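# Four arms lower a slung pipe gently into a trench

## Task

Using the slings attached to the pipe, ease the pipe down into the trench until it lies along the trench floor over its entire length. The attempt fails immediately if the pipe is moving quickly while it is in contact with either bank or the trench, for example if it is released from above or allowed to roll in.

## Robot and tools

ROBOTS. Four identical i2rt Big YAM arms, named arm1, arm2, arm3 and arm4. Each has six revolute joints, a two-finger gripper and a wrist camera (arm1_cam_wrist to arm4_cam_wrist). Two fixed room cameras, cam_high and cam_low, complete the view. The hand can reach roughly 1.0 m from the joint1 axis. Base feet in the scene frame (metres, quaternion w,x,y,z), each facing along its own +x: arm1 (-1.010, -0.478, 0.809) q(0.767, -0.008, -0.002, 0.641); arm2 (-0.307, 0.516, 0.819) q(0.685, -0.007, -0.006, -0.728); arm3 (0.612, -0.542, 0.812) q(0.646, 0.002, -0.005, 0.763); arm4 (1.210, 0.500, 0.782) q(0.730, 0.001, -0.002, -0.683).

FRAME. Every pose uses one shared scene frame. Its origin is on the floor and +z is up. The hand point sits between the finger pads, about 1 cm behind the tips. The fingers point along the hand's +z axis and spread along its y axis. A pose is written [x, y, z, qw, qx, qy, qz], in metres with a unit quaternion, scalar first. The printed hand position becomes less accurate as reach grows.

move. Arguments are arm1 to arm4 plus cameras. Each arm entry is its own object, which may contain:
- joints: absolute targets keyed by name, in radians. Ranges: joint1_rad -2.879..2.879 (base yaw, positive counter-clockwise seen from above); joint2_rad 0..3.141 (shoulder); joint3_rad 0..3.019 (elbow); joint4_rad -1.692..1.57 (hand pitch, positive tilts the fingers up); joint5_rad -1.57..1.57 (sideways swing, positive to the arm's right); joint6_rad -2.094..2.094 (roll). gripper_m is the absolute fingertip gap in metres, 0..0.093.
- target: one list of seven numbers, an absolute hand pose in the scene frame. The hand follows a straight line to it, starting from its current hand_target.
- speed: the path's top speed in m/s, 0.002..0.5, default 0.25. It is allowed only together with target. Rotation is capped at twice this value in rad/s.
When target is present, joints may hold gripper_m only. An arm left out keeps its previous command and may still be pushing. All motions in a call start together. Every hand path in a call finishes at the same moment, paced by the slowest one. Paths take 0.5 to 10 s, and no call runs longer than 15 s. At each step the controller keeps the commanded pose within 100 mm and 20 degrees of the measured hand, then drives the joints by damped IK, giving position priority. Expect an error of about 1 cm or more. Hands lag, drift off the path and can overshoot the speed, most of all near full extension. Paths do not avoid obstacles or other arms. cameras is a list of camera names or "all"; leaving it out means all, and [] means none.

wait: seconds (0..10). Nothing new is commanded. It returns state and images. zoom_image: camera plus region [x0, y0, x1, y1] in image pixels (images are 672x504, origin at top-left, region at most 504x504). The camera must appear among the latest images. read_manual: section "licences" returns licence text only. finished_scene: scene = the current scene number. It closes the scene permanently, and the pipe must stay resting without help from the robots.

RESULTS. Each robot reports joint_positions, hand, hand_target, Joint velocities (rad/s, gripper in m/s; shown as "within noise" when it is at rest), joint torques (N m, positive toward larger angles; they include gravity and carry an offset; torques 3 and 4 wrap at ±28), and statuses. The "move" line lists each arm that received motion as done, or gives its worst status. The words are: off_target (stopped short and may still be pushing); time_out (each joint holds a nearby target and keeps pushing; on_its_own lists the ones still moving, and sending a joint its reported position relieves it); not_followed (a safety check held back the joints, shown as "joint command not followed" or "pose unreachable"; the arm may keep attempting them); limit_stop_at_motor_heat. "as last shown" marks arms this call did not command; their fields repeat the earlier values. The pictures line gives the image order. Images may be slightly older than the state. If a call is refused (a value out of range, or a stop), the later move, wait and finished_scene calls in that reply are skipped. A call with an unknown key is invalid, but later calls still run.

GRIPPER. While gripping a hard object firmly, gripper_m reads up to 5 mm below the object's width, or on some units up to 2 mm above it. Closed on nothing it reads 0 to 3 mm. Full force (about 50-64 N per pad) is reached about 5 mm below the width at first contact. To release, command well above the current reading.

HEAZARDS TO AVOID. Do not let the pipe drop, roll, or hit the banks or trench at speed; lower it slowly and evenly. Do not release anything while it is moving, and do not push anything out of the work area or onto the floor. Keep the arms from pressing hard on one another, and never close a gripper on another arm's fingers. The self and inter-arm check can act too late, and it does not prevent fingers, gripper housings and wrist cameras from meeting. The arms do not stop on contact and can push hard. Holding loads, staying fully extended or pushing against an unreachable pose heats the motors: MOTOR HOT appears at 85 °C, and at 100 °C the arm goes limp (OVER-TEMPERATURE FAULT) for 30-60 s or longer. The simulation keeps running while you think, with the last command held. Loose objects may occasionally be nudged by outside pushes.

Each tool is called after "Request:" in YAML: its name, and indented under it one key for each argument.

## Session

Request:
move:

Scene clock: 0.00 s.
Joint torques (N m): no reading
Heat: arm1: hottest joint2_rad 29 °C; arm2: hottest gripper 29 °C; arm3: hottest joint2_rad 29 °C; arm4: hottest joint5_rad 29 °C.
Joint velocities: within noise
arm1.joint_positions: joint1_rad=+0.463 joint2_rad=+0.644 joint3_rad=+1.433 joint4_rad=-1.528 joint5_rad=-0.151 joint6_rad=+0.131 gripper_m=+0.09396
arm1.joint_status: not commanded
arm1.hand: x=-1.1007 y=-0.2799 z=+1.3245 quat_wxyz=(-0.162, +0.716, -0.571, -0.367) (m; scene frame)
arm1.hand_target: x=-1.1003 y=-0.2818 z=+1.3343 quat_wxyz=(-0.169, +0.713, -0.567, -0.376) (m; scene frame)
arm1.hand_status: not commanded
arm2.joint_positions: joint1_rad=+0.344 joint2_rad=+0.519 joint3_rad=+1.379 joint4_rad=-1.320 joint5_rad=+0.063 joint6_rad=+0.187 gripper_m=+0.09396
arm2.joint_status: not commanded
arm2.hand: x=-0.2620 y=+0.3341 z=+1.3801 quat_wxyz=(-0.439, -0.579, -0.615, +0.304) (m; scene frame)
arm2.hand_target: x=-0.2629 y=+0.3373 z=+1.3911 quat_wxyz=(-0.449, -0.575, -0.610, +0.310) (m; scene frame)
arm2.hand_status: not commanded
arm3.joint_positions: joint1_rad=-0.192 joint2_rad=+0.525 joint3_rad=+1.406 joint4_rad=-1.298 joint5_rad=-0.073 joint6_rad=+0.119 gripper_m=+0.09396
arm3.joint_status: not commanded
arm3.hand: x=+0.6033 y=-0.3522 z=+1.3879 quat_wxyz=(-0.348, +0.562, -0.618, -0.425) (m; scene frame)
arm3.hand_target: x=+0.6032 y=-0.3558 z=+1.3978 quat_wxyz=(-0.355, +0.558, -0.613, -0.433) (m; scene frame)
arm3.hand_status: not commanded
arm4.joint_positions: joint1_rad=-0.380 joint2_rad=+0.466 joint3_rad=+1.426 joint4_rad=-1.395 joint5_rad=+0.164 joint6_rad=+0.191 gripper_m=+0.09396
arm4.joint_status: not commanded
arm4.hand: x=+1.1323 y=+0.3633 z=+1.3533 quat_wxyz=(-0.305, -0.747, -0.388, +0.446) (m; scene frame)
arm4.hand_target: x=+1.1330 y=+0.3657 z=+1.3639 quat_wxyz=(-0.312, -0.741, -0.383, +0.454) (m; scene frame)
arm4.hand_status: not commanded
pictures: arm1_cam_wrist, arm2_cam_wrist, arm3_cam_wrist, arm4_cam_wrist, cam_high, cam_low

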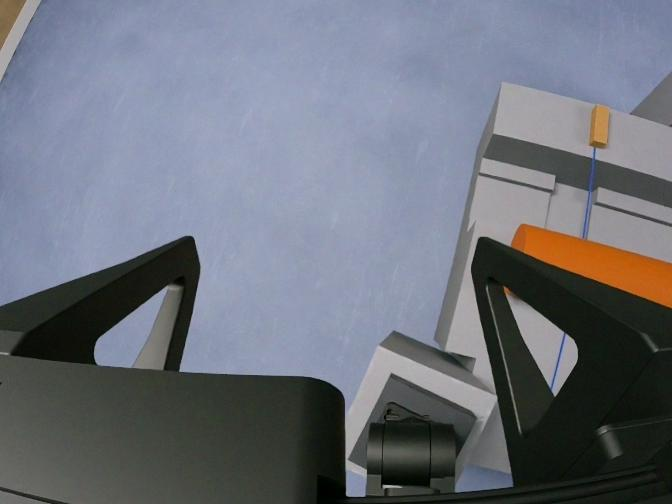

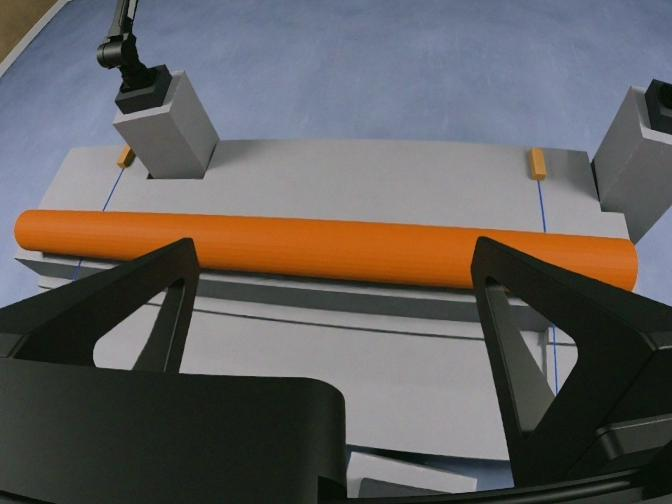

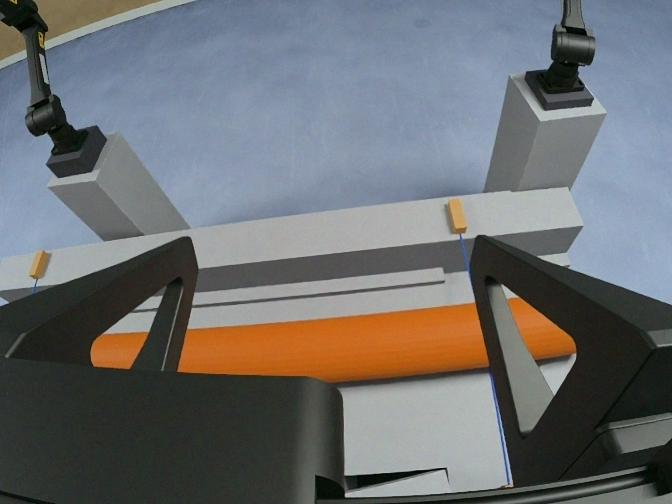

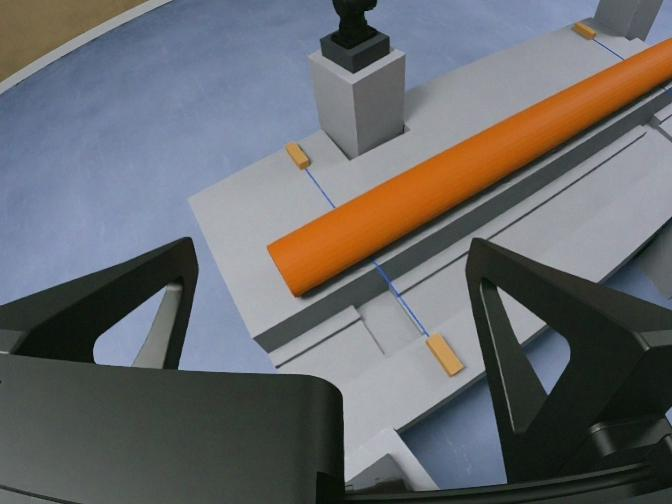

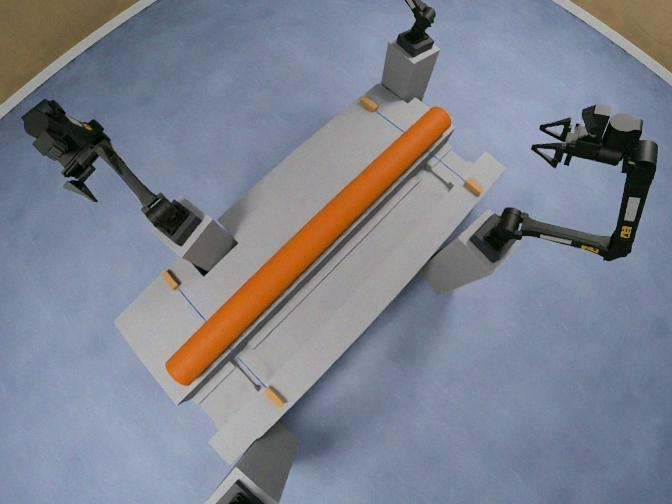

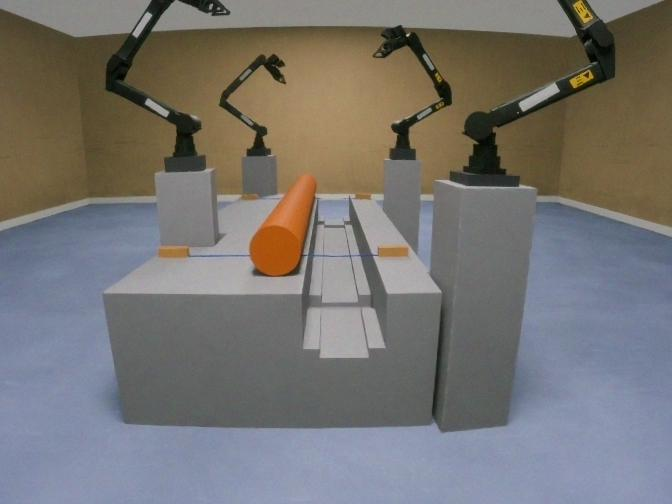

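Request:
zoom_image:
  camera: "cam_high"
  region: [100, 220, 340, 480]

Request:
zoom_image:
  camera: "cam_high"
  region: [320, 60, 540, 280]

Request:
zoom_image:
  camera: "cam_low"
  region: [90, 160, 460, 440]

Request:
zoom_image:
  camera: "arm2_cam_wrist"
  region: [0, 80, 672, 504]

Request:
zoom_image:
  camera: "arm4_cam_wrist"
  region: [168, 100, 672, 504]

Scaled by 1.938.

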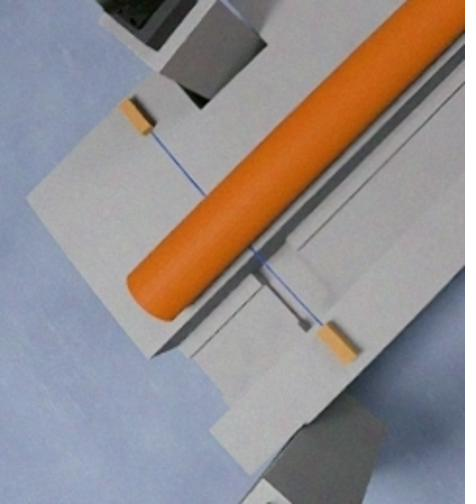

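Scaled by 2.291.

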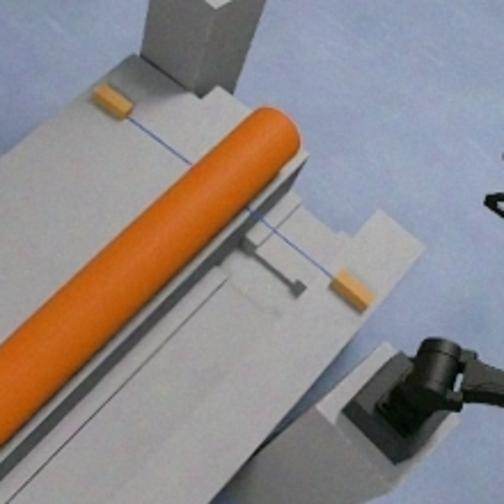

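Scaled by 1.362.

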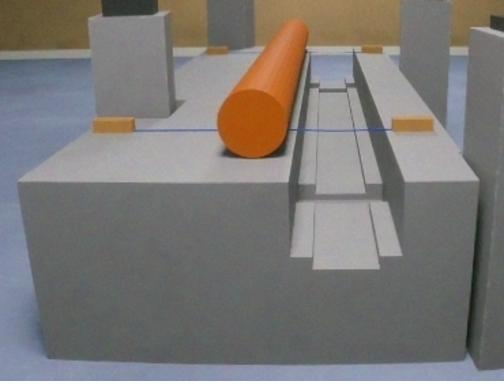

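Region (0, 80, 672, 504) is 672x424 pixels. A region can be at most 504 by 504 pixels.

Scaled by 1.000.

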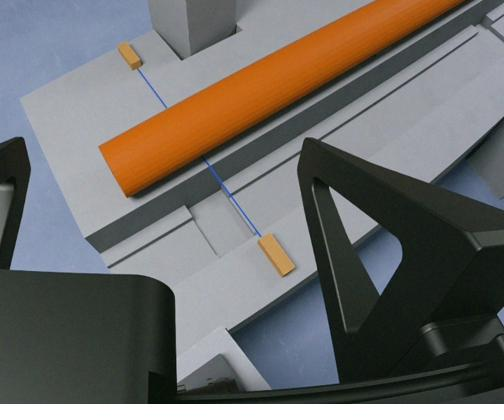

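Request:
zoom_image:
  camera: "arm3_cam_wrist"
  region: [460, 0, 672, 160]

Request:
zoom_image:
  camera: "arm3_cam_wrist"
  region: [0, 0, 212, 220]

Request:
zoom_image:
  camera: "arm4_cam_wrist"
  region: [280, 0, 440, 160]

Request:
zoom_image:
  camera: "arm2_cam_wrist"
  region: [60, 0, 260, 200]

Request:
zoom_image:
  camera: "arm2_cam_wrist"
  region: [510, 60, 672, 230]

Scaled by 2.377 from the camera's 672x504 image, which has a finer 960x720 frame.

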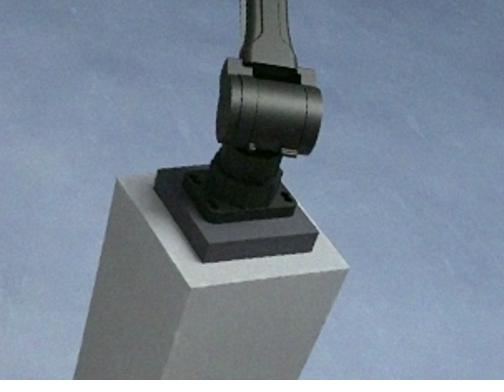

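Scaled by 2.291 from the camera's 672x504 image, which has a finer 960x720 frame.

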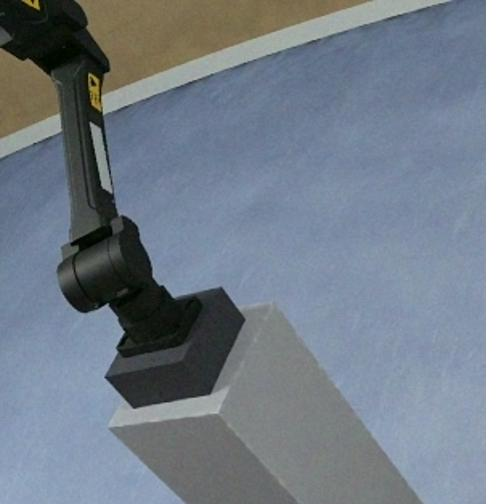

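Scaled by 3.150 from the camera's 672x504 image, which has a finer 960x720 frame.

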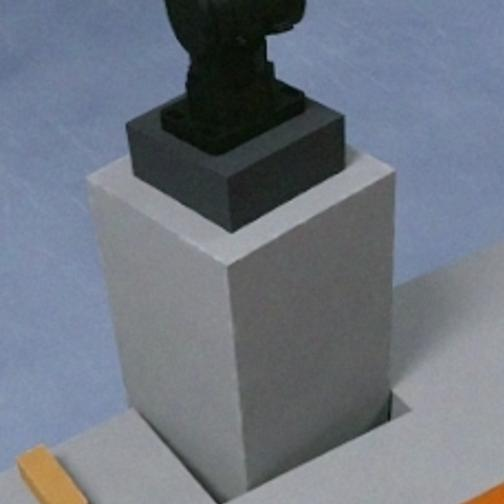

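Scaled by 2.520 from the camera's 672x504 image, which has a finer 960x720 frame.

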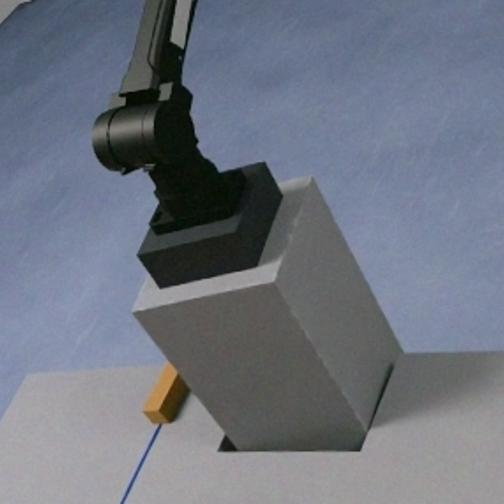

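Scaled by 2.965 from the camera's 672x504 image, which has a finer 960x720 frame.

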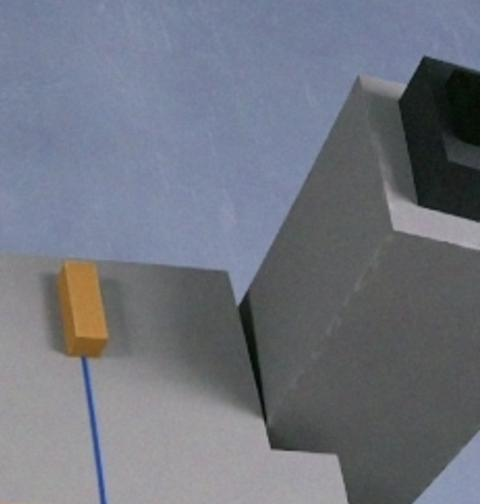

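Request:
move:
  arm1: {"target": [-0.68, -0.46, 0.78, 0, 0.7071, -0.7071, 0], "speed": 0.3}
  arm2: {"target": [-0.68, 0.29, 0.78, 0, 0.7071, 0.7071, 0], "speed": 0.3}
  arm3: {"target": [0.87, -0.47, 0.78, 0, 0.7071, -0.7071, 0], "speed": 0.3}
  arm4: {"target": [0.875, 0.28, 0.78, 0, 0.7071, 0.7071, 0], "speed": 0.3}

Scene clock: 101.10 s.
Joint torques (N m): arm1=[-0.5 -10.05 7.8 0.79 -0.03 -0.07] | arm2=[-1.67 -15.62 9.85 -0.18 -0.09 0.07] | arm3=[1.44 -9.93 5.31 0.39 -0.09 -0.07] | arm4=[0.91 -13.22 8.75 0.51 0.09 0]
Heat: arm1: hottest joint3_rad 35 °C; arm2: hottest joint3_rad 37 °C; arm3: hottest joint3_rad 30 °C; arm4: hottest joint3_rad 33 °C.
move: arm1 off_target; arm2 off_target; arm3 done; arm4 off_target
Joint velocities: within noise
arm1.joint_positions: joint1_rad=-1.333 joint2_rad=+1.574 joint3_rad=+0.657 joint4_rad=-0.711 joint5_rad=-0.011 joint6_rad=-1.511 gripper_m=+0.09396
arm1.joint_status: not commanded
arm1.hand: x=-0.7011 y=-0.4586 z=+0.7733 quat_wxyz=(+0.016, +0.707, -0.707, -0.015) (m; scene frame)
arm1.hand_target: x=-0.6805 y=-0.4601 z=+0.7806 quat_wxyz=(+0.000, +0.707, -0.707, +0.000) (m; scene frame)
arm1.hand_status: off_target (0.022 m and 2.5 deg from the pose sent, 0.711 m and 49.0 deg at the start; a joint's target at an end of its range on 29 of 96 steps)
arm2.joint_positions: joint1_rad=-0.945 joint2_rad=+1.821 joint3_rad=+0.953 joint4_rad=-0.769 joint5_rad=+0.012 joint6_rad=-1.016 gripper_m=+0.09396
arm2.joint_status: not commanded
arm2.hand: x=-0.6568 y=+0.2968 z=+0.7679 quat_wxyz=(-0.007, -0.703, -0.710, -0.026) (m; scene frame)
arm2.hand_target: x=-0.6794 y=+0.2904 z=+0.7806 quat_wxyz=(+0.000, -0.707, -0.707, +0.000) (m; scene frame)
arm2.hand_status: off_target (0.027 m and 3.2 deg from the pose sent, 0.733 m and 64.7 deg at the start)
arm3.joint_positions: joint1_rad=-1.461 joint2_rad=+1.439 joint3_rad=+0.509 joint4_rad=-0.673 joint5_rad=+0.006 joint6_rad=-1.284 gripper_m=+0.09396
arm3.joint_status: not commanded
arm3.hand: x=+0.8623 y=-0.4729 z=+0.7763 quat_wxyz=(+0.011, +0.703, -0.711, -0.008) (m; scene frame)
arm3.hand_target: x=+0.8699 y=-0.4700 z=+0.7801 quat_wxyz=(+0.000, +0.707, -0.707, +0.000) (m; scene frame)
arm3.hand_status: done (0.009 m and 1.7 deg from the pose sent, 0.674 m and 66.9 deg at the start; a joint's target at an end of its range on 12 of 96 steps)
arm4.joint_positions: joint1_rad=-1.060 joint2_rad=+1.660 joint3_rad=+0.859 joint4_rad=-0.840 joint5_rad=+0.003 joint6_rad=-0.973 gripper_m=+0.09396
arm4.joint_status: not commanded
arm4.hand: x=+0.8975 y=+0.2979 z=+0.7632 quat_wxyz=(-0.008, -0.714, -0.699, -0.035) (m; scene frame)
arm4.hand_target: x=+0.8760 y=+0.2805 z=+0.7808 quat_wxyz=(+0.000, -0.707, -0.707, +0.000) (m; scene frame)
arm4.hand_status: off_target (0.033 m and 4.3 deg from the pose sent, 0.634 m and 73.3 deg at the start)
pictures: arm1_cam_wrist, arm2_cam_wrist, arm3_cam_wrist, arm4_cam_wrist, cam_high, cam_low

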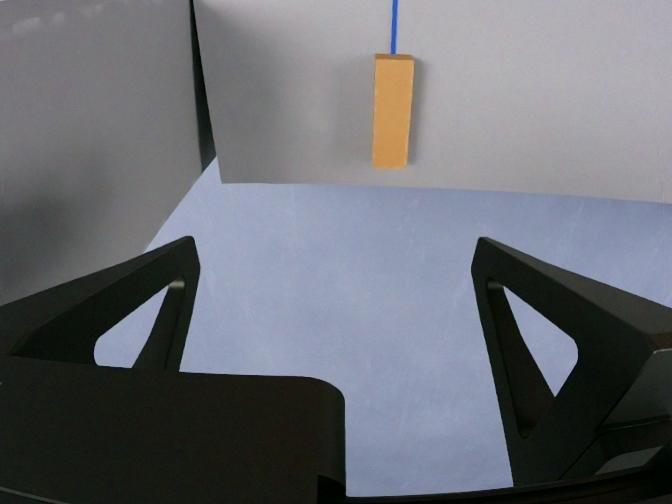

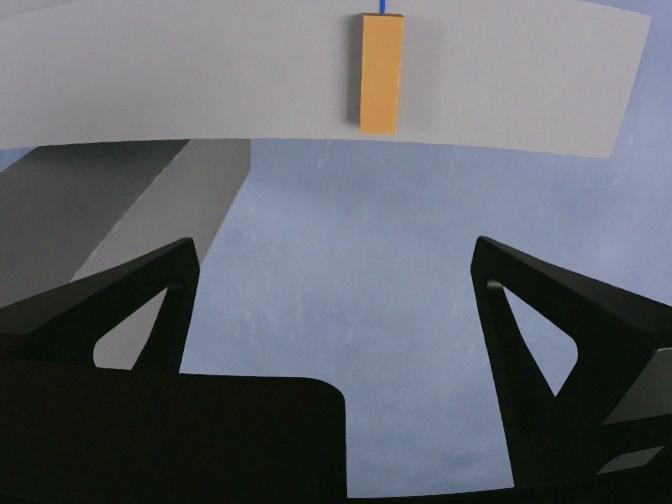

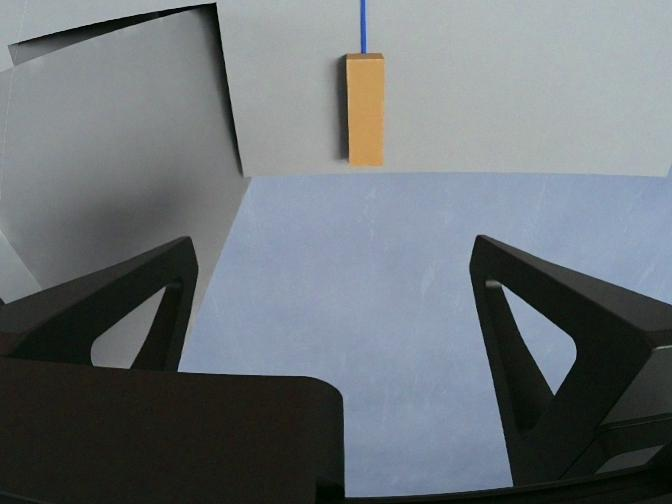

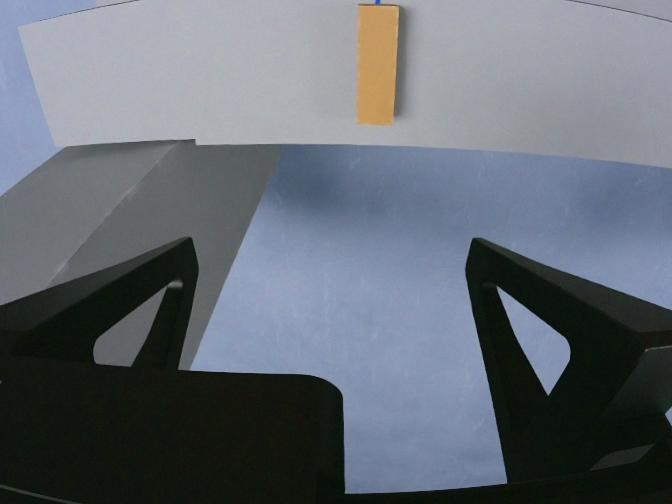

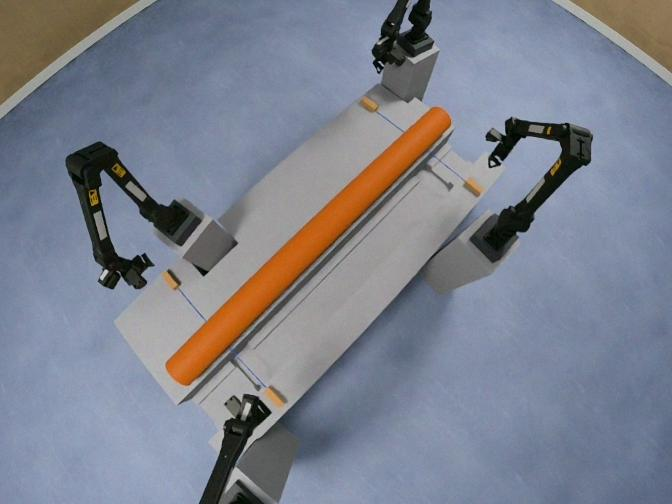

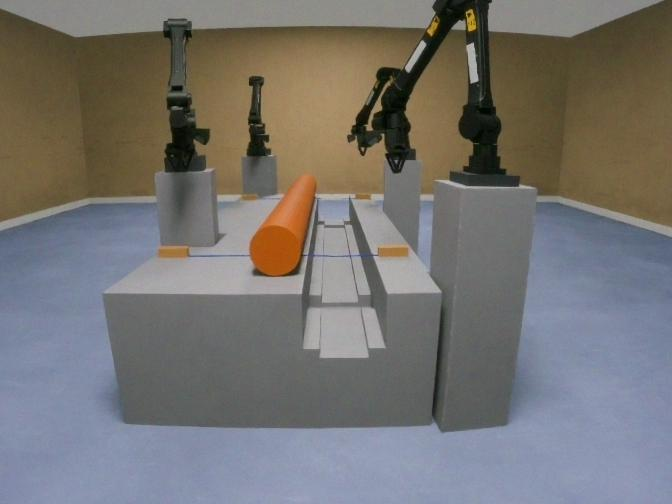

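Request:
move:
  arm1: {"target": [-0.65, -0.479, 0.64, 0, 0.7071, -0.7071, 0], "speed": 0.25}
  arm2: {"target": [-0.70, 0.288, 0.64, 0, 0.7071, 0.7071, 0], "speed": 0.25}
  arm3: {"target": [0.887, -0.497, 0.64, 0, 0.7071, -0.7071, 0], "speed": 0.25}
  arm4: {"target": [0.865, 0.28, 0.64, 0, 0.7071, 0.7071, 0], "speed": 0.25}

Scene clock: 114.10 s.
Joint torques (N m): arm1=[-1.03 -13.63 3.88 0.83 -0.03 -0.09] | arm2=[-1.61 -17.96 6.8 -0.05 -0.11 0.04] | arm3=[0.73 -13.8 1.55 0.34 -0.16 -0.06] | arm4=[-0.21 -15.56 4.93 0.57 0.1 -0.01]
Heat: arm1: hottest joint3_rad 36 °C; arm2: hottest joint3_rad 37 °C; arm3: hottest joint3_rad 30 °C; arm4: hottest joint3_rad 33 °C.
move: arm1 off_target; arm2 off_target; arm3 done; arm4 off_target
Joint velocities: within noise
arm1.joint_positions: joint1_rad=-1.386 joint2_rad=+2.027 joint3_rad=+0.736 joint4_rad=-0.315 joint5_rad=-0.011 joint6_rad=-1.563 gripper_m=+0.09396
arm1.joint_status: not commanded
arm1.hand: x=-0.6615 y=-0.4762 z=+0.6412 quat_wxyz=(+0.007, +0.706, -0.708, -0.008) (m; scene frame)
arm1.hand_target: x=-0.6501 y=-0.4790 z=+0.6403 quat_wxyz=(+0.000, +0.707, -0.707, +0.000) (m; scene frame)
arm1.hand_status: off_target (0.012 m and 1.2 deg from the pose sent, 0.144 m and 2.5 deg at the start)
arm2.joint_positions: joint1_rad=-0.970 joint2_rad=+2.171 joint3_rad=+1.013 joint4_rad=-0.470 joint5_rad=+0.013 joint6_rad=-1.037 gripper_m=+0.09396
arm2.joint_status: not commanded
arm2.hand: x=-0.6782 y=+0.2937 z=+0.6331 quat_wxyz=(-0.006, -0.705, -0.709, -0.023) (m; scene frame)
arm2.hand_target: x=-0.6997 y=+0.2883 z=+0.6406 quat_wxyz=(+0.000, -0.707, -0.707, +0.000) (m; scene frame)
arm2.hand_status: off_target (0.024 m and 2.7 deg from the pose sent, 0.135 m and 3.2 deg at the start)
arm3.joint_positions: joint1_rad=-1.565 joint2_rad=+1.982 joint3_rad=+0.516 joint4_rad=-0.135 joint5_rad=+0.008 joint6_rad=-1.398 gripper_m=+0.09396
arm3.joint_status: not commanded
arm3.hand: x=+0.8770 y=-0.4970 z=+0.6380 quat_wxyz=(+0.010, +0.706, -0.708, -0.008) (m; scene frame)
arm3.hand_target: x=+0.8869 y=-0.4971 z=+0.6401 quat_wxyz=(+0.000, +0.707, -0.707, +0.000) (m; scene frame)
arm3.hand_status: done (0.010 m and 1.4 deg from the pose sent, 0.141 m and 1.7 deg at the start)
arm4.joint_positions: joint1_rad=-1.060 joint2_rad=+2.011 joint3_rad=+0.859 joint4_rad=-0.468 joint5_rad=+0.003 joint6_rad=-0.988 gripper_m=+0.09396
arm4.joint_status: not commanded
arm4.hand: x=+0.8845 y=+0.2888 z=+0.6308 quat_wxyz=(-0.006, -0.709, -0.705, -0.025) (m; scene frame)
arm4.hand_target: x=+0.8652 y=+0.2802 z=+0.6405 quat_wxyz=(+0.000, -0.707, -0.707, +0.000) (m; scene frame)
arm4.hand_status: off_target (0.023 m and 3.0 deg from the pose sent, 0.129 m and 4.3 deg at the start)
pictures: arm1_cam_wrist, arm2_cam_wrist, arm3_cam_wrist, arm4_cam_wrist, cam_high, cam_low

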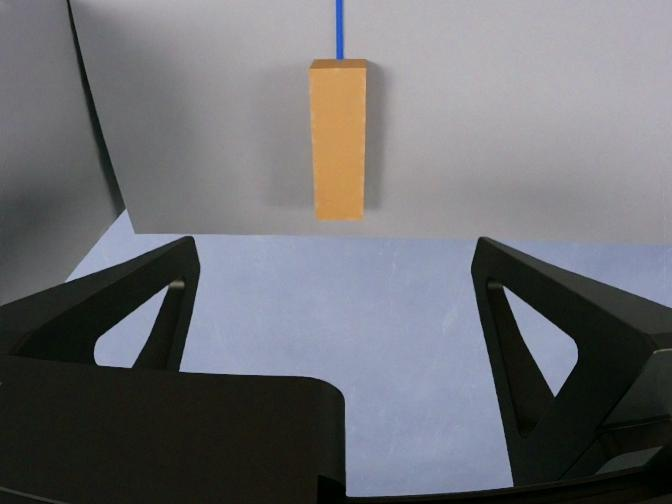

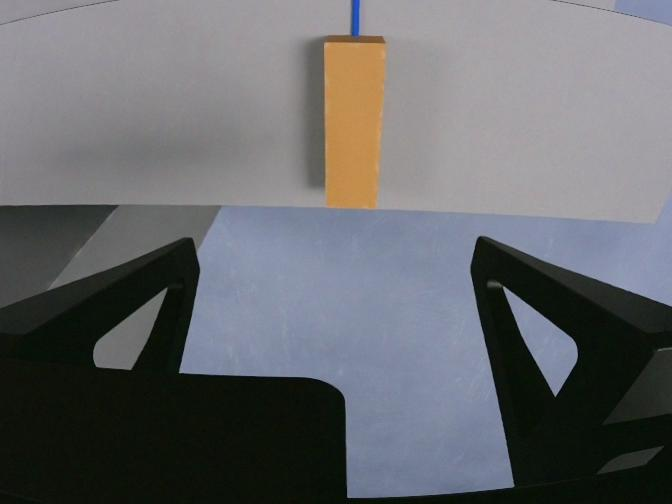

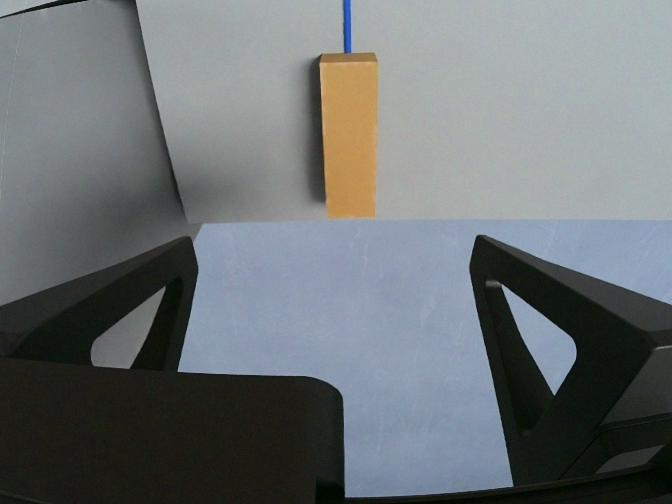

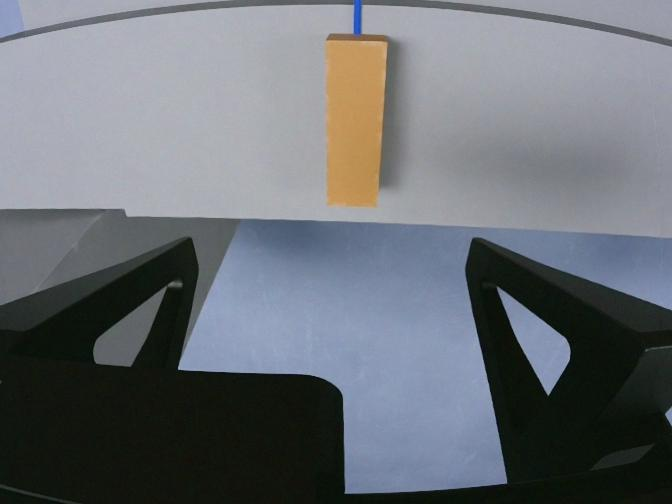

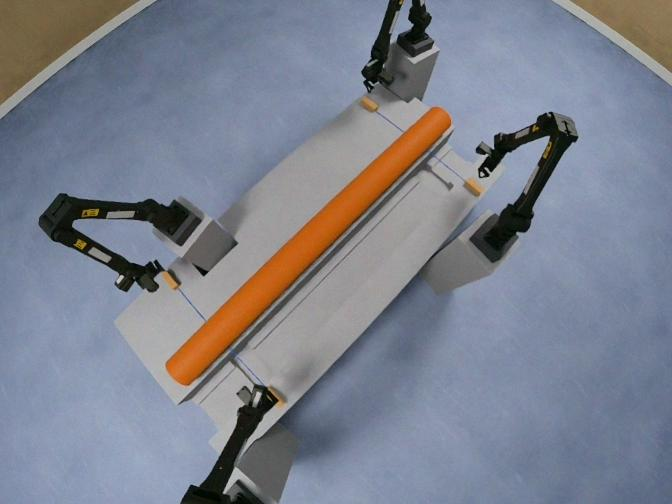

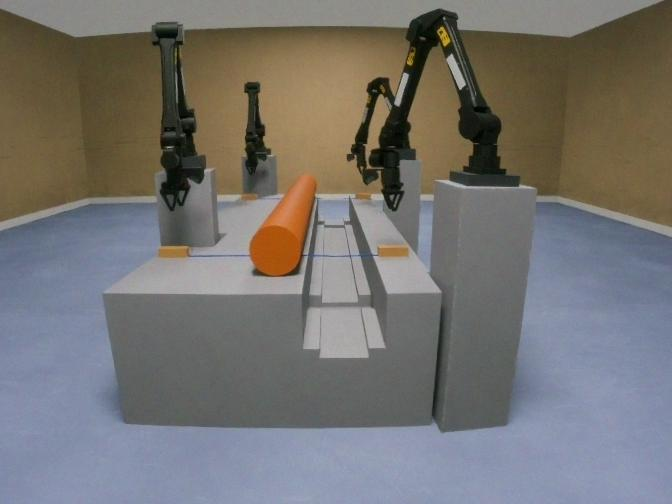

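Request:
move:
  arm1: {"target": [-0.65, -0.503, 0.53, 0, 0.7071, -0.7071, 0], "speed": 0.2}
  arm2: {"target": [-0.708, 0.297, 0.537, 0, 0.7071, 0.7071, 0], "speed": 0.2}
  arm3: {"target": [0.894, -0.519, 0.532, 0, 0.7071, -0.7071, 0], "speed": 0.2}
  arm4: {"target": [0.858, 0.287, 0.54, 0, 0.7071, 0.7071, 0], "speed": 0.2}

Scene clock: 129.03 s.
Joint torques (N m): arm1=[-0.21 -14.8 1.21 0.99 0.01 -0.07] | arm2=[-1.55 -19.02 4.62 -0.03 -0.11 0.04] | arm3=[0.79 -15.5 -0.95 0.4 -0.17 -0.07] | arm4=[-0.21 -16.32 3.14 0.59 0.07 -0.01]
Heat: arm1: hottest joint3_rad 34 °C; arm2: hottest joint3_rad 36 °C; arm3: hottest joint2_rad 29 °C; arm4: hottest joint3_rad 32 °C.
move: arm1 done; arm2 off_target; arm3 done; arm4 off_target
Joint velocities: within noise
arm1.joint_positions: joint1_rad=-1.451 joint2_rad=+2.365 joint3_rad=+0.846 joint4_rad=-0.075 joint5_rad=-0.010 joint6_rad=-1.626 gripper_m=+0.09396
arm1.joint_status: not commanded
arm1.hand: x=-0.6532 y=-0.5000 z=+0.5340 quat_wxyz=(+0.002, +0.706, -0.708, -0.004) (m; scene frame)
arm1.hand_target: x=-0.6501 y=-0.5030 z=+0.5301 quat_wxyz=(+0.000, +0.707, -0.707, +0.000) (m; scene frame)
arm1.hand_status: done (0.006 m and 0.5 deg from the pose sent, 0.115 m and 1.3 deg at the start)
arm2.joint_positions: joint1_rad=-1.000 joint2_rad=+2.434 joint3_rad=+1.114 joint4_rad=-0.298 joint5_rad=+0.014 joint6_rad=-1.066 gripper_m=+0.09396
arm2.joint_status: not commanded
arm2.hand: x=-0.6903 y=+0.3003 z=+0.5331 quat_wxyz=(-0.005, -0.705, -0.709, -0.018) (m; scene frame)
arm2.hand_target: x=-0.7079 y=+0.2972 z=+0.5374 quat_wxyz=(+0.000, -0.707, -0.707, +0.000) (m; scene frame)
arm2.hand_status: off_target (0.018 m and 2.1 deg from the pose sent, 0.101 m and 2.7 deg at the start)
arm3.joint_positions: joint1_rad=-1.650 joint2_rad=+2.381 joint3_rad=+0.652 joint4_rad=+0.144 joint5_rad=+0.008 joint6_rad=-1.482 gripper_m=+0.09396
arm3.joint_status: not commanded
arm3.hand: x=+0.8913 y=-0.5175 z=+0.5324 quat_wxyz=(+0.003, +0.706, -0.708, -0.004) (m; scene frame)
arm3.hand_target: x=+0.8941 y=-0.5190 z=+0.5320 quat_wxyz=(+0.000, +0.707, -0.707, +0.000) (m; scene frame)
arm3.hand_status: done (0.003 m and 0.6 deg from the pose sent, 0.110 m and 1.4 deg at the start)
arm4.joint_positions: joint1_rad=-1.084 joint2_rad=+2.283 joint3_rad=+0.928 joint4_rad=-0.255 joint5_rad=+0.003 joint6_rad=-1.013 gripper_m=+0.09396
arm4.joint_status: not commanded
arm4.hand: x=+0.8756 y=+0.2935 z=+0.5351 quat_wxyz=(-0.005, -0.709, -0.705, -0.020) (m; scene frame)
arm4.hand_target: x=+0.8583 y=+0.2872 z=+0.5404 quat_wxyz=(+0.000, -0.707, -0.707, +0.000) (m; scene frame)
arm4.hand_status: off_target (0.019 m and 2.4 deg from the pose sent, 0.095 m and 3.0 deg at the start)
pictures: arm1_cam_wrist, arm2_cam_wrist, arm3_cam_wrist, arm4_cam_wrist, cam_high, cam_low

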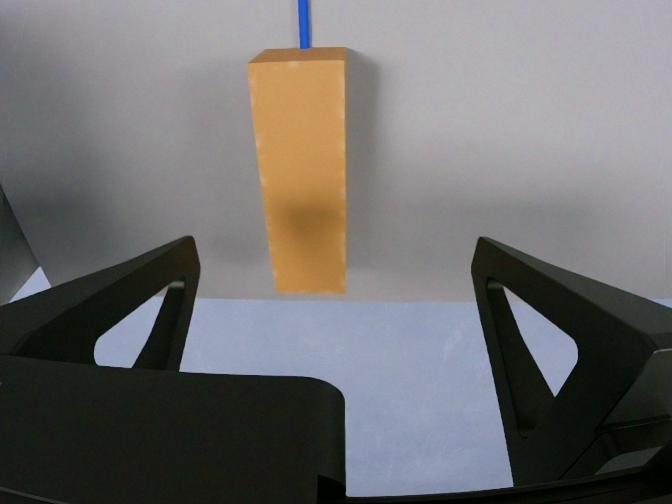

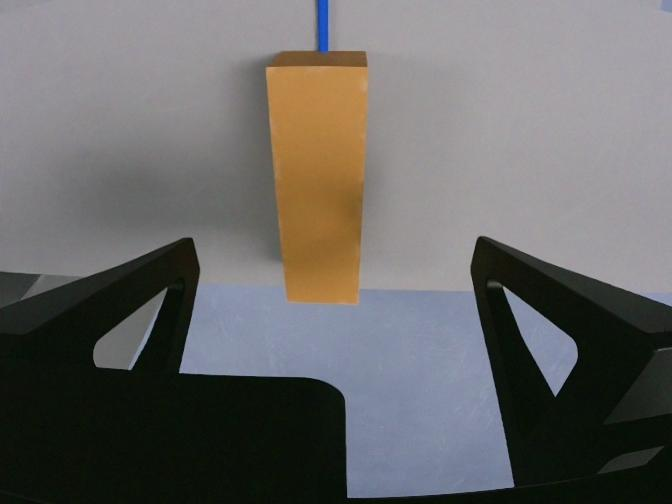

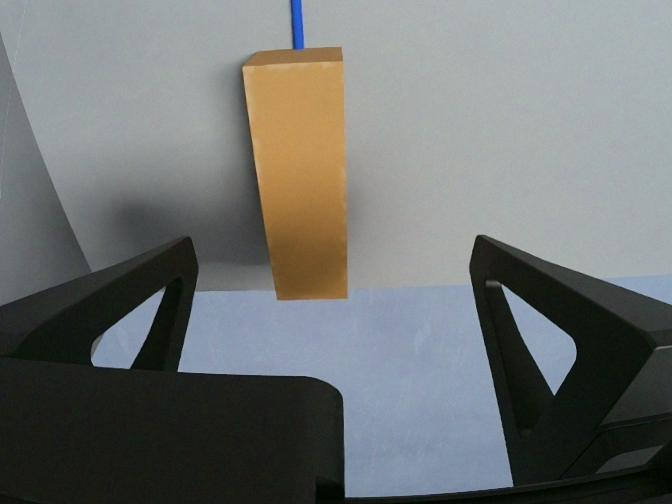

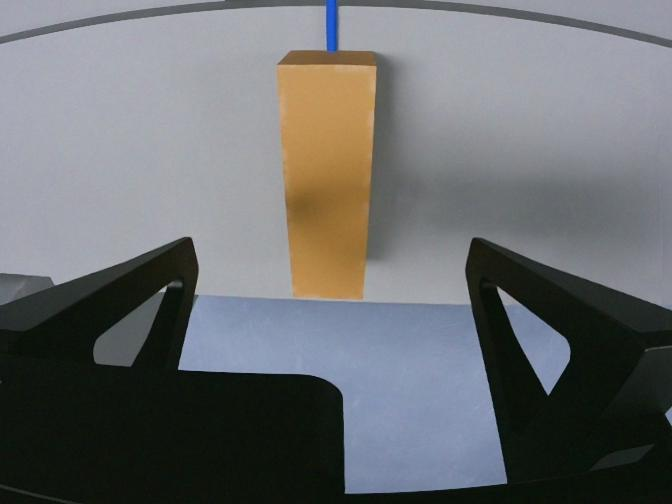

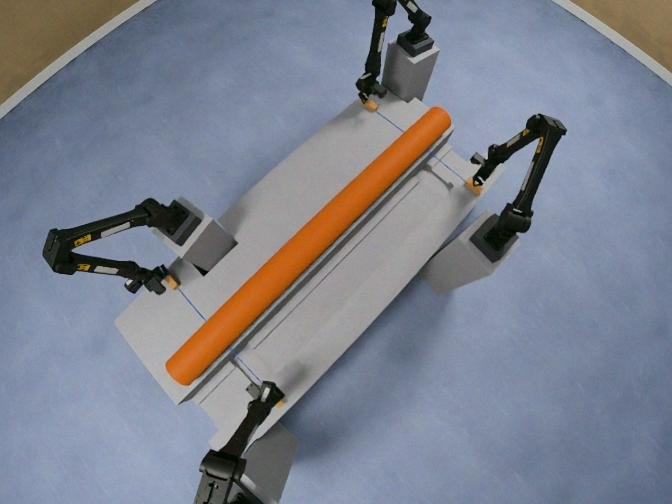

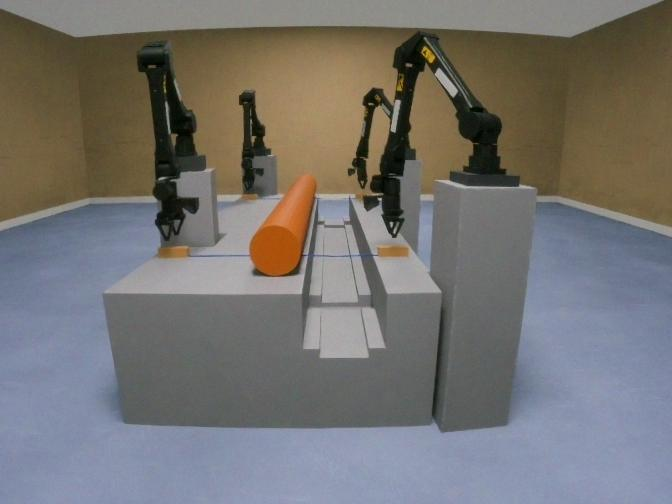

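Request:
move:
  arm1: {"target": [-0.664, -0.509, 0.473, 0, 0.7071, -0.7071, 0], "speed": 0.12}
  arm2: {"target": [-0.702, 0.304, 0.478, 0, 0.7071, 0.7071, 0], "speed": 0.12}
  arm3: {"target": [0.880, -0.527, 0.474, 0, 0.7071, -0.7071, 0], "speed": 0.12}
  arm4: {"target": [0.862, 0.295, 0.479, 0, 0.7071, 0.7071, 0], "speed": 0.12}

Scene clock: 137.07 s.
Joint torques (N m): arm1=[-0.44 -14.8 0.12 0.73 -0.01 -0.11] | arm2=[-1.73 -18.9 3.54 0.03 -0.11 0.09] | arm3=[0.56 -15.5 -1.87 0.4 -0.16 -0.04] | arm4=[-0.26 -16.56 1.91 0.61 0.06 -0.02]
Heat: arm1: hottest joint3_rad 33 °C; arm2: hottest joint3_rad 35 °C; arm3: hottest joint2_rad 30 °C; arm4: hottest joint3_rad 32 °C.
move: arm1 done; arm2 off_target; arm3 done; arm4 off_target
Joint velocities: within noise
arm1.joint_positions: joint1_rad=-1.468 joint2_rad=+2.532 joint3_rad=+0.901 joint4_rad=+0.045 joint5_rad=-0.010 joint6_rad=-1.645 gripper_m=+0.09396
arm1.joint_status: not commanded
arm1.hand: x=-0.6619 y=-0.5059 z=+0.4784 quat_wxyz=(-0.001, +0.707, -0.707, -0.001) (m; scene frame)
arm1.hand_target: x=-0.6639 y=-0.5089 z=+0.4732 quat_wxyz=(+0.000, +0.707, -0.707, +0.000) (m; scene frame)
arm1.hand_status: done (0.007 m and 0.1 deg from the pose sent, 0.063 m and 0.5 deg at the start)
arm2.joint_positions: joint1_rad=-1.007 joint2_rad=+2.579 joint3_rad=+1.173 joint4_rad=-0.205 joint5_rad=+0.014 joint6_rad=-1.075 gripper_m=+0.09396
arm2.joint_status: not commanded
arm2.hand: x=-0.6865 y=+0.3049 z=+0.4762 quat_wxyz=(-0.005, -0.704, -0.710, -0.015) (m; scene frame)
arm2.hand_target: x=-0.7018 y=+0.3041 z=+0.4783 quat_wxyz=(+0.000, -0.707, -0.707, +0.000) (m; scene frame)
arm2.hand_status: off_target (0.016 m and 1.8 deg from the pose sent, 0.056 m and 2.1 deg at the start)
arm3.joint_positions: joint1_rad=-1.675 joint2_rad=+2.583 joint3_rad=+0.718 joint4_rad=+0.282 joint5_rad=+0.008 joint6_rad=-1.510 gripper_m=+0.09396
arm3.joint_status: not commanded
arm3.hand: x=+0.8777 y=-0.5248 z=+0.4752 quat_wxyz=(+0.003, +0.707, -0.707, -0.003) (m; scene frame)
arm3.hand_target: x=+0.8801 y=-0.5270 z=+0.4740 quat_wxyz=(+0.000, +0.707, -0.707, +0.000) (m; scene frame)
arm3.hand_status: done (0.003 m and 0.5 deg from the pose sent, 0.060 m and 0.6 deg at the start)
arm4.joint_positions: joint1_rad=-1.095 joint2_rad=+2.448 joint3_rad=+0.985 joint4_rad=-0.138 joint5_rad=+0.003 joint6_rad=-1.025 gripper_m=+0.09396
arm4.joint_status: not commanded
arm4.hand: x=+0.8762 y=+0.2987 z=+0.4759 quat_wxyz=(-0.004, -0.708, -0.706, -0.016) (m; scene frame)
arm4.hand_target: x=+0.8621 y=+0.2950 z=+0.4792 quat_wxyz=(+0.000, -0.707, -0.707, +0.000) (m; scene frame)
arm4.hand_status: off_target (0.015 m and 1.9 deg from the pose sent, 0.058 m and 2.4 deg at the start)
pictures: arm1_cam_wrist, arm2_cam_wrist, arm3_cam_wrist, arm4_cam_wrist, cam_high, cam_low

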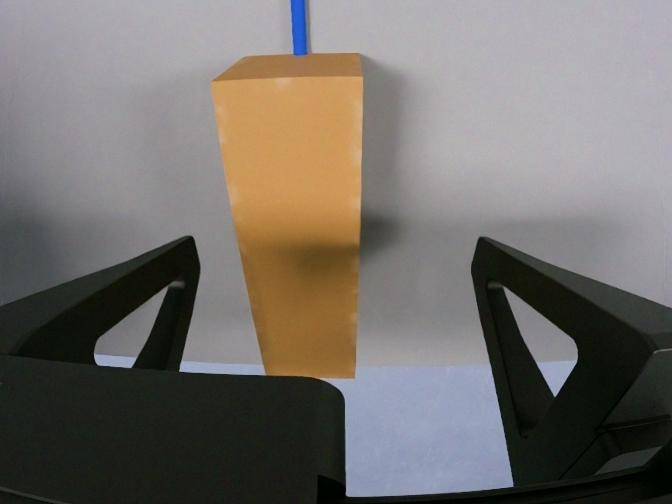

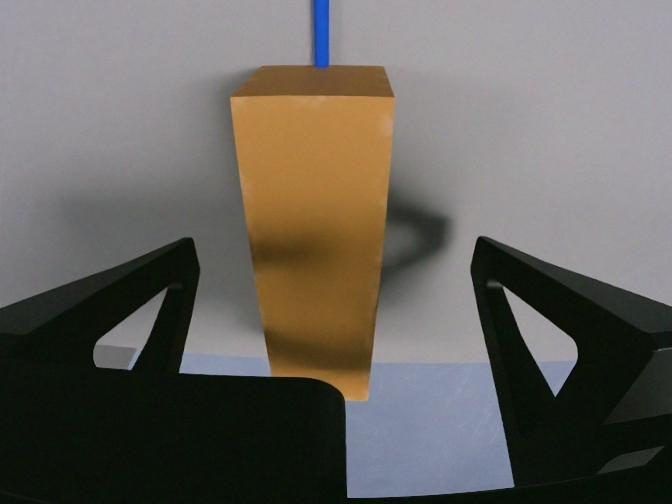

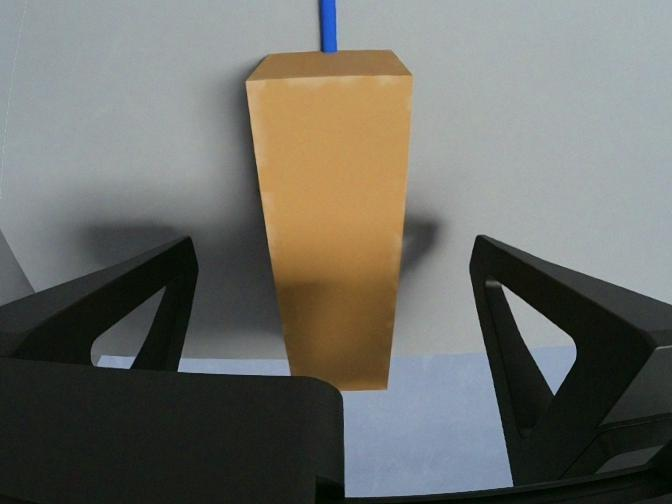

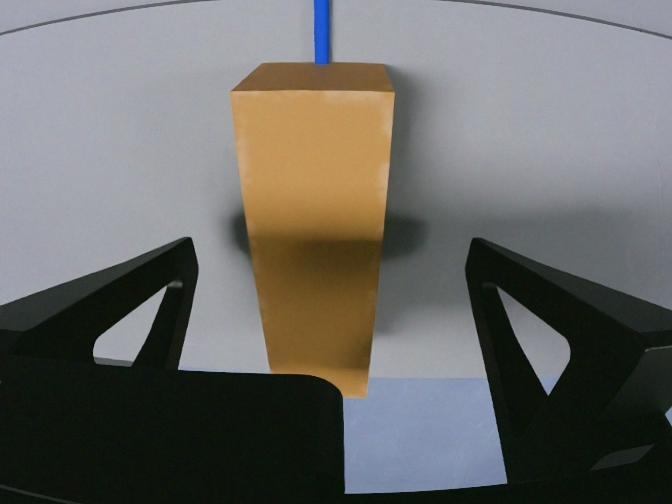

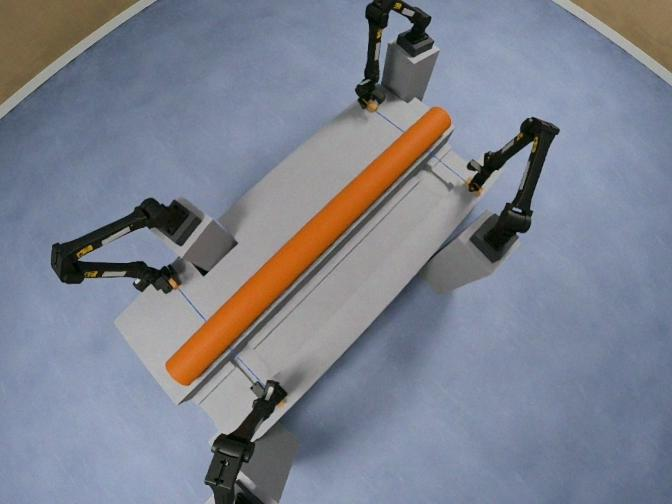

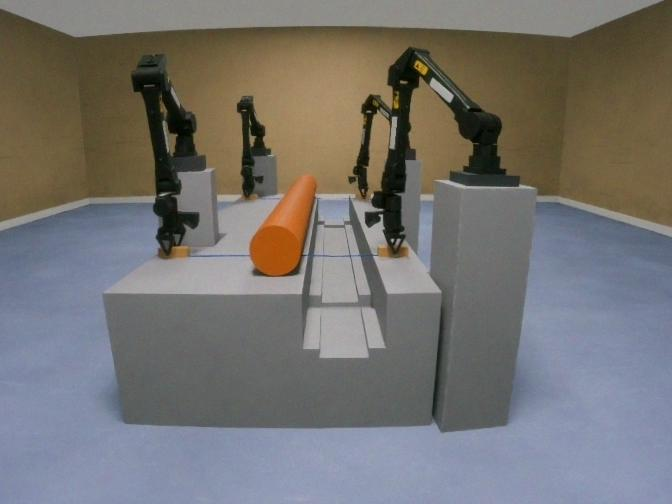

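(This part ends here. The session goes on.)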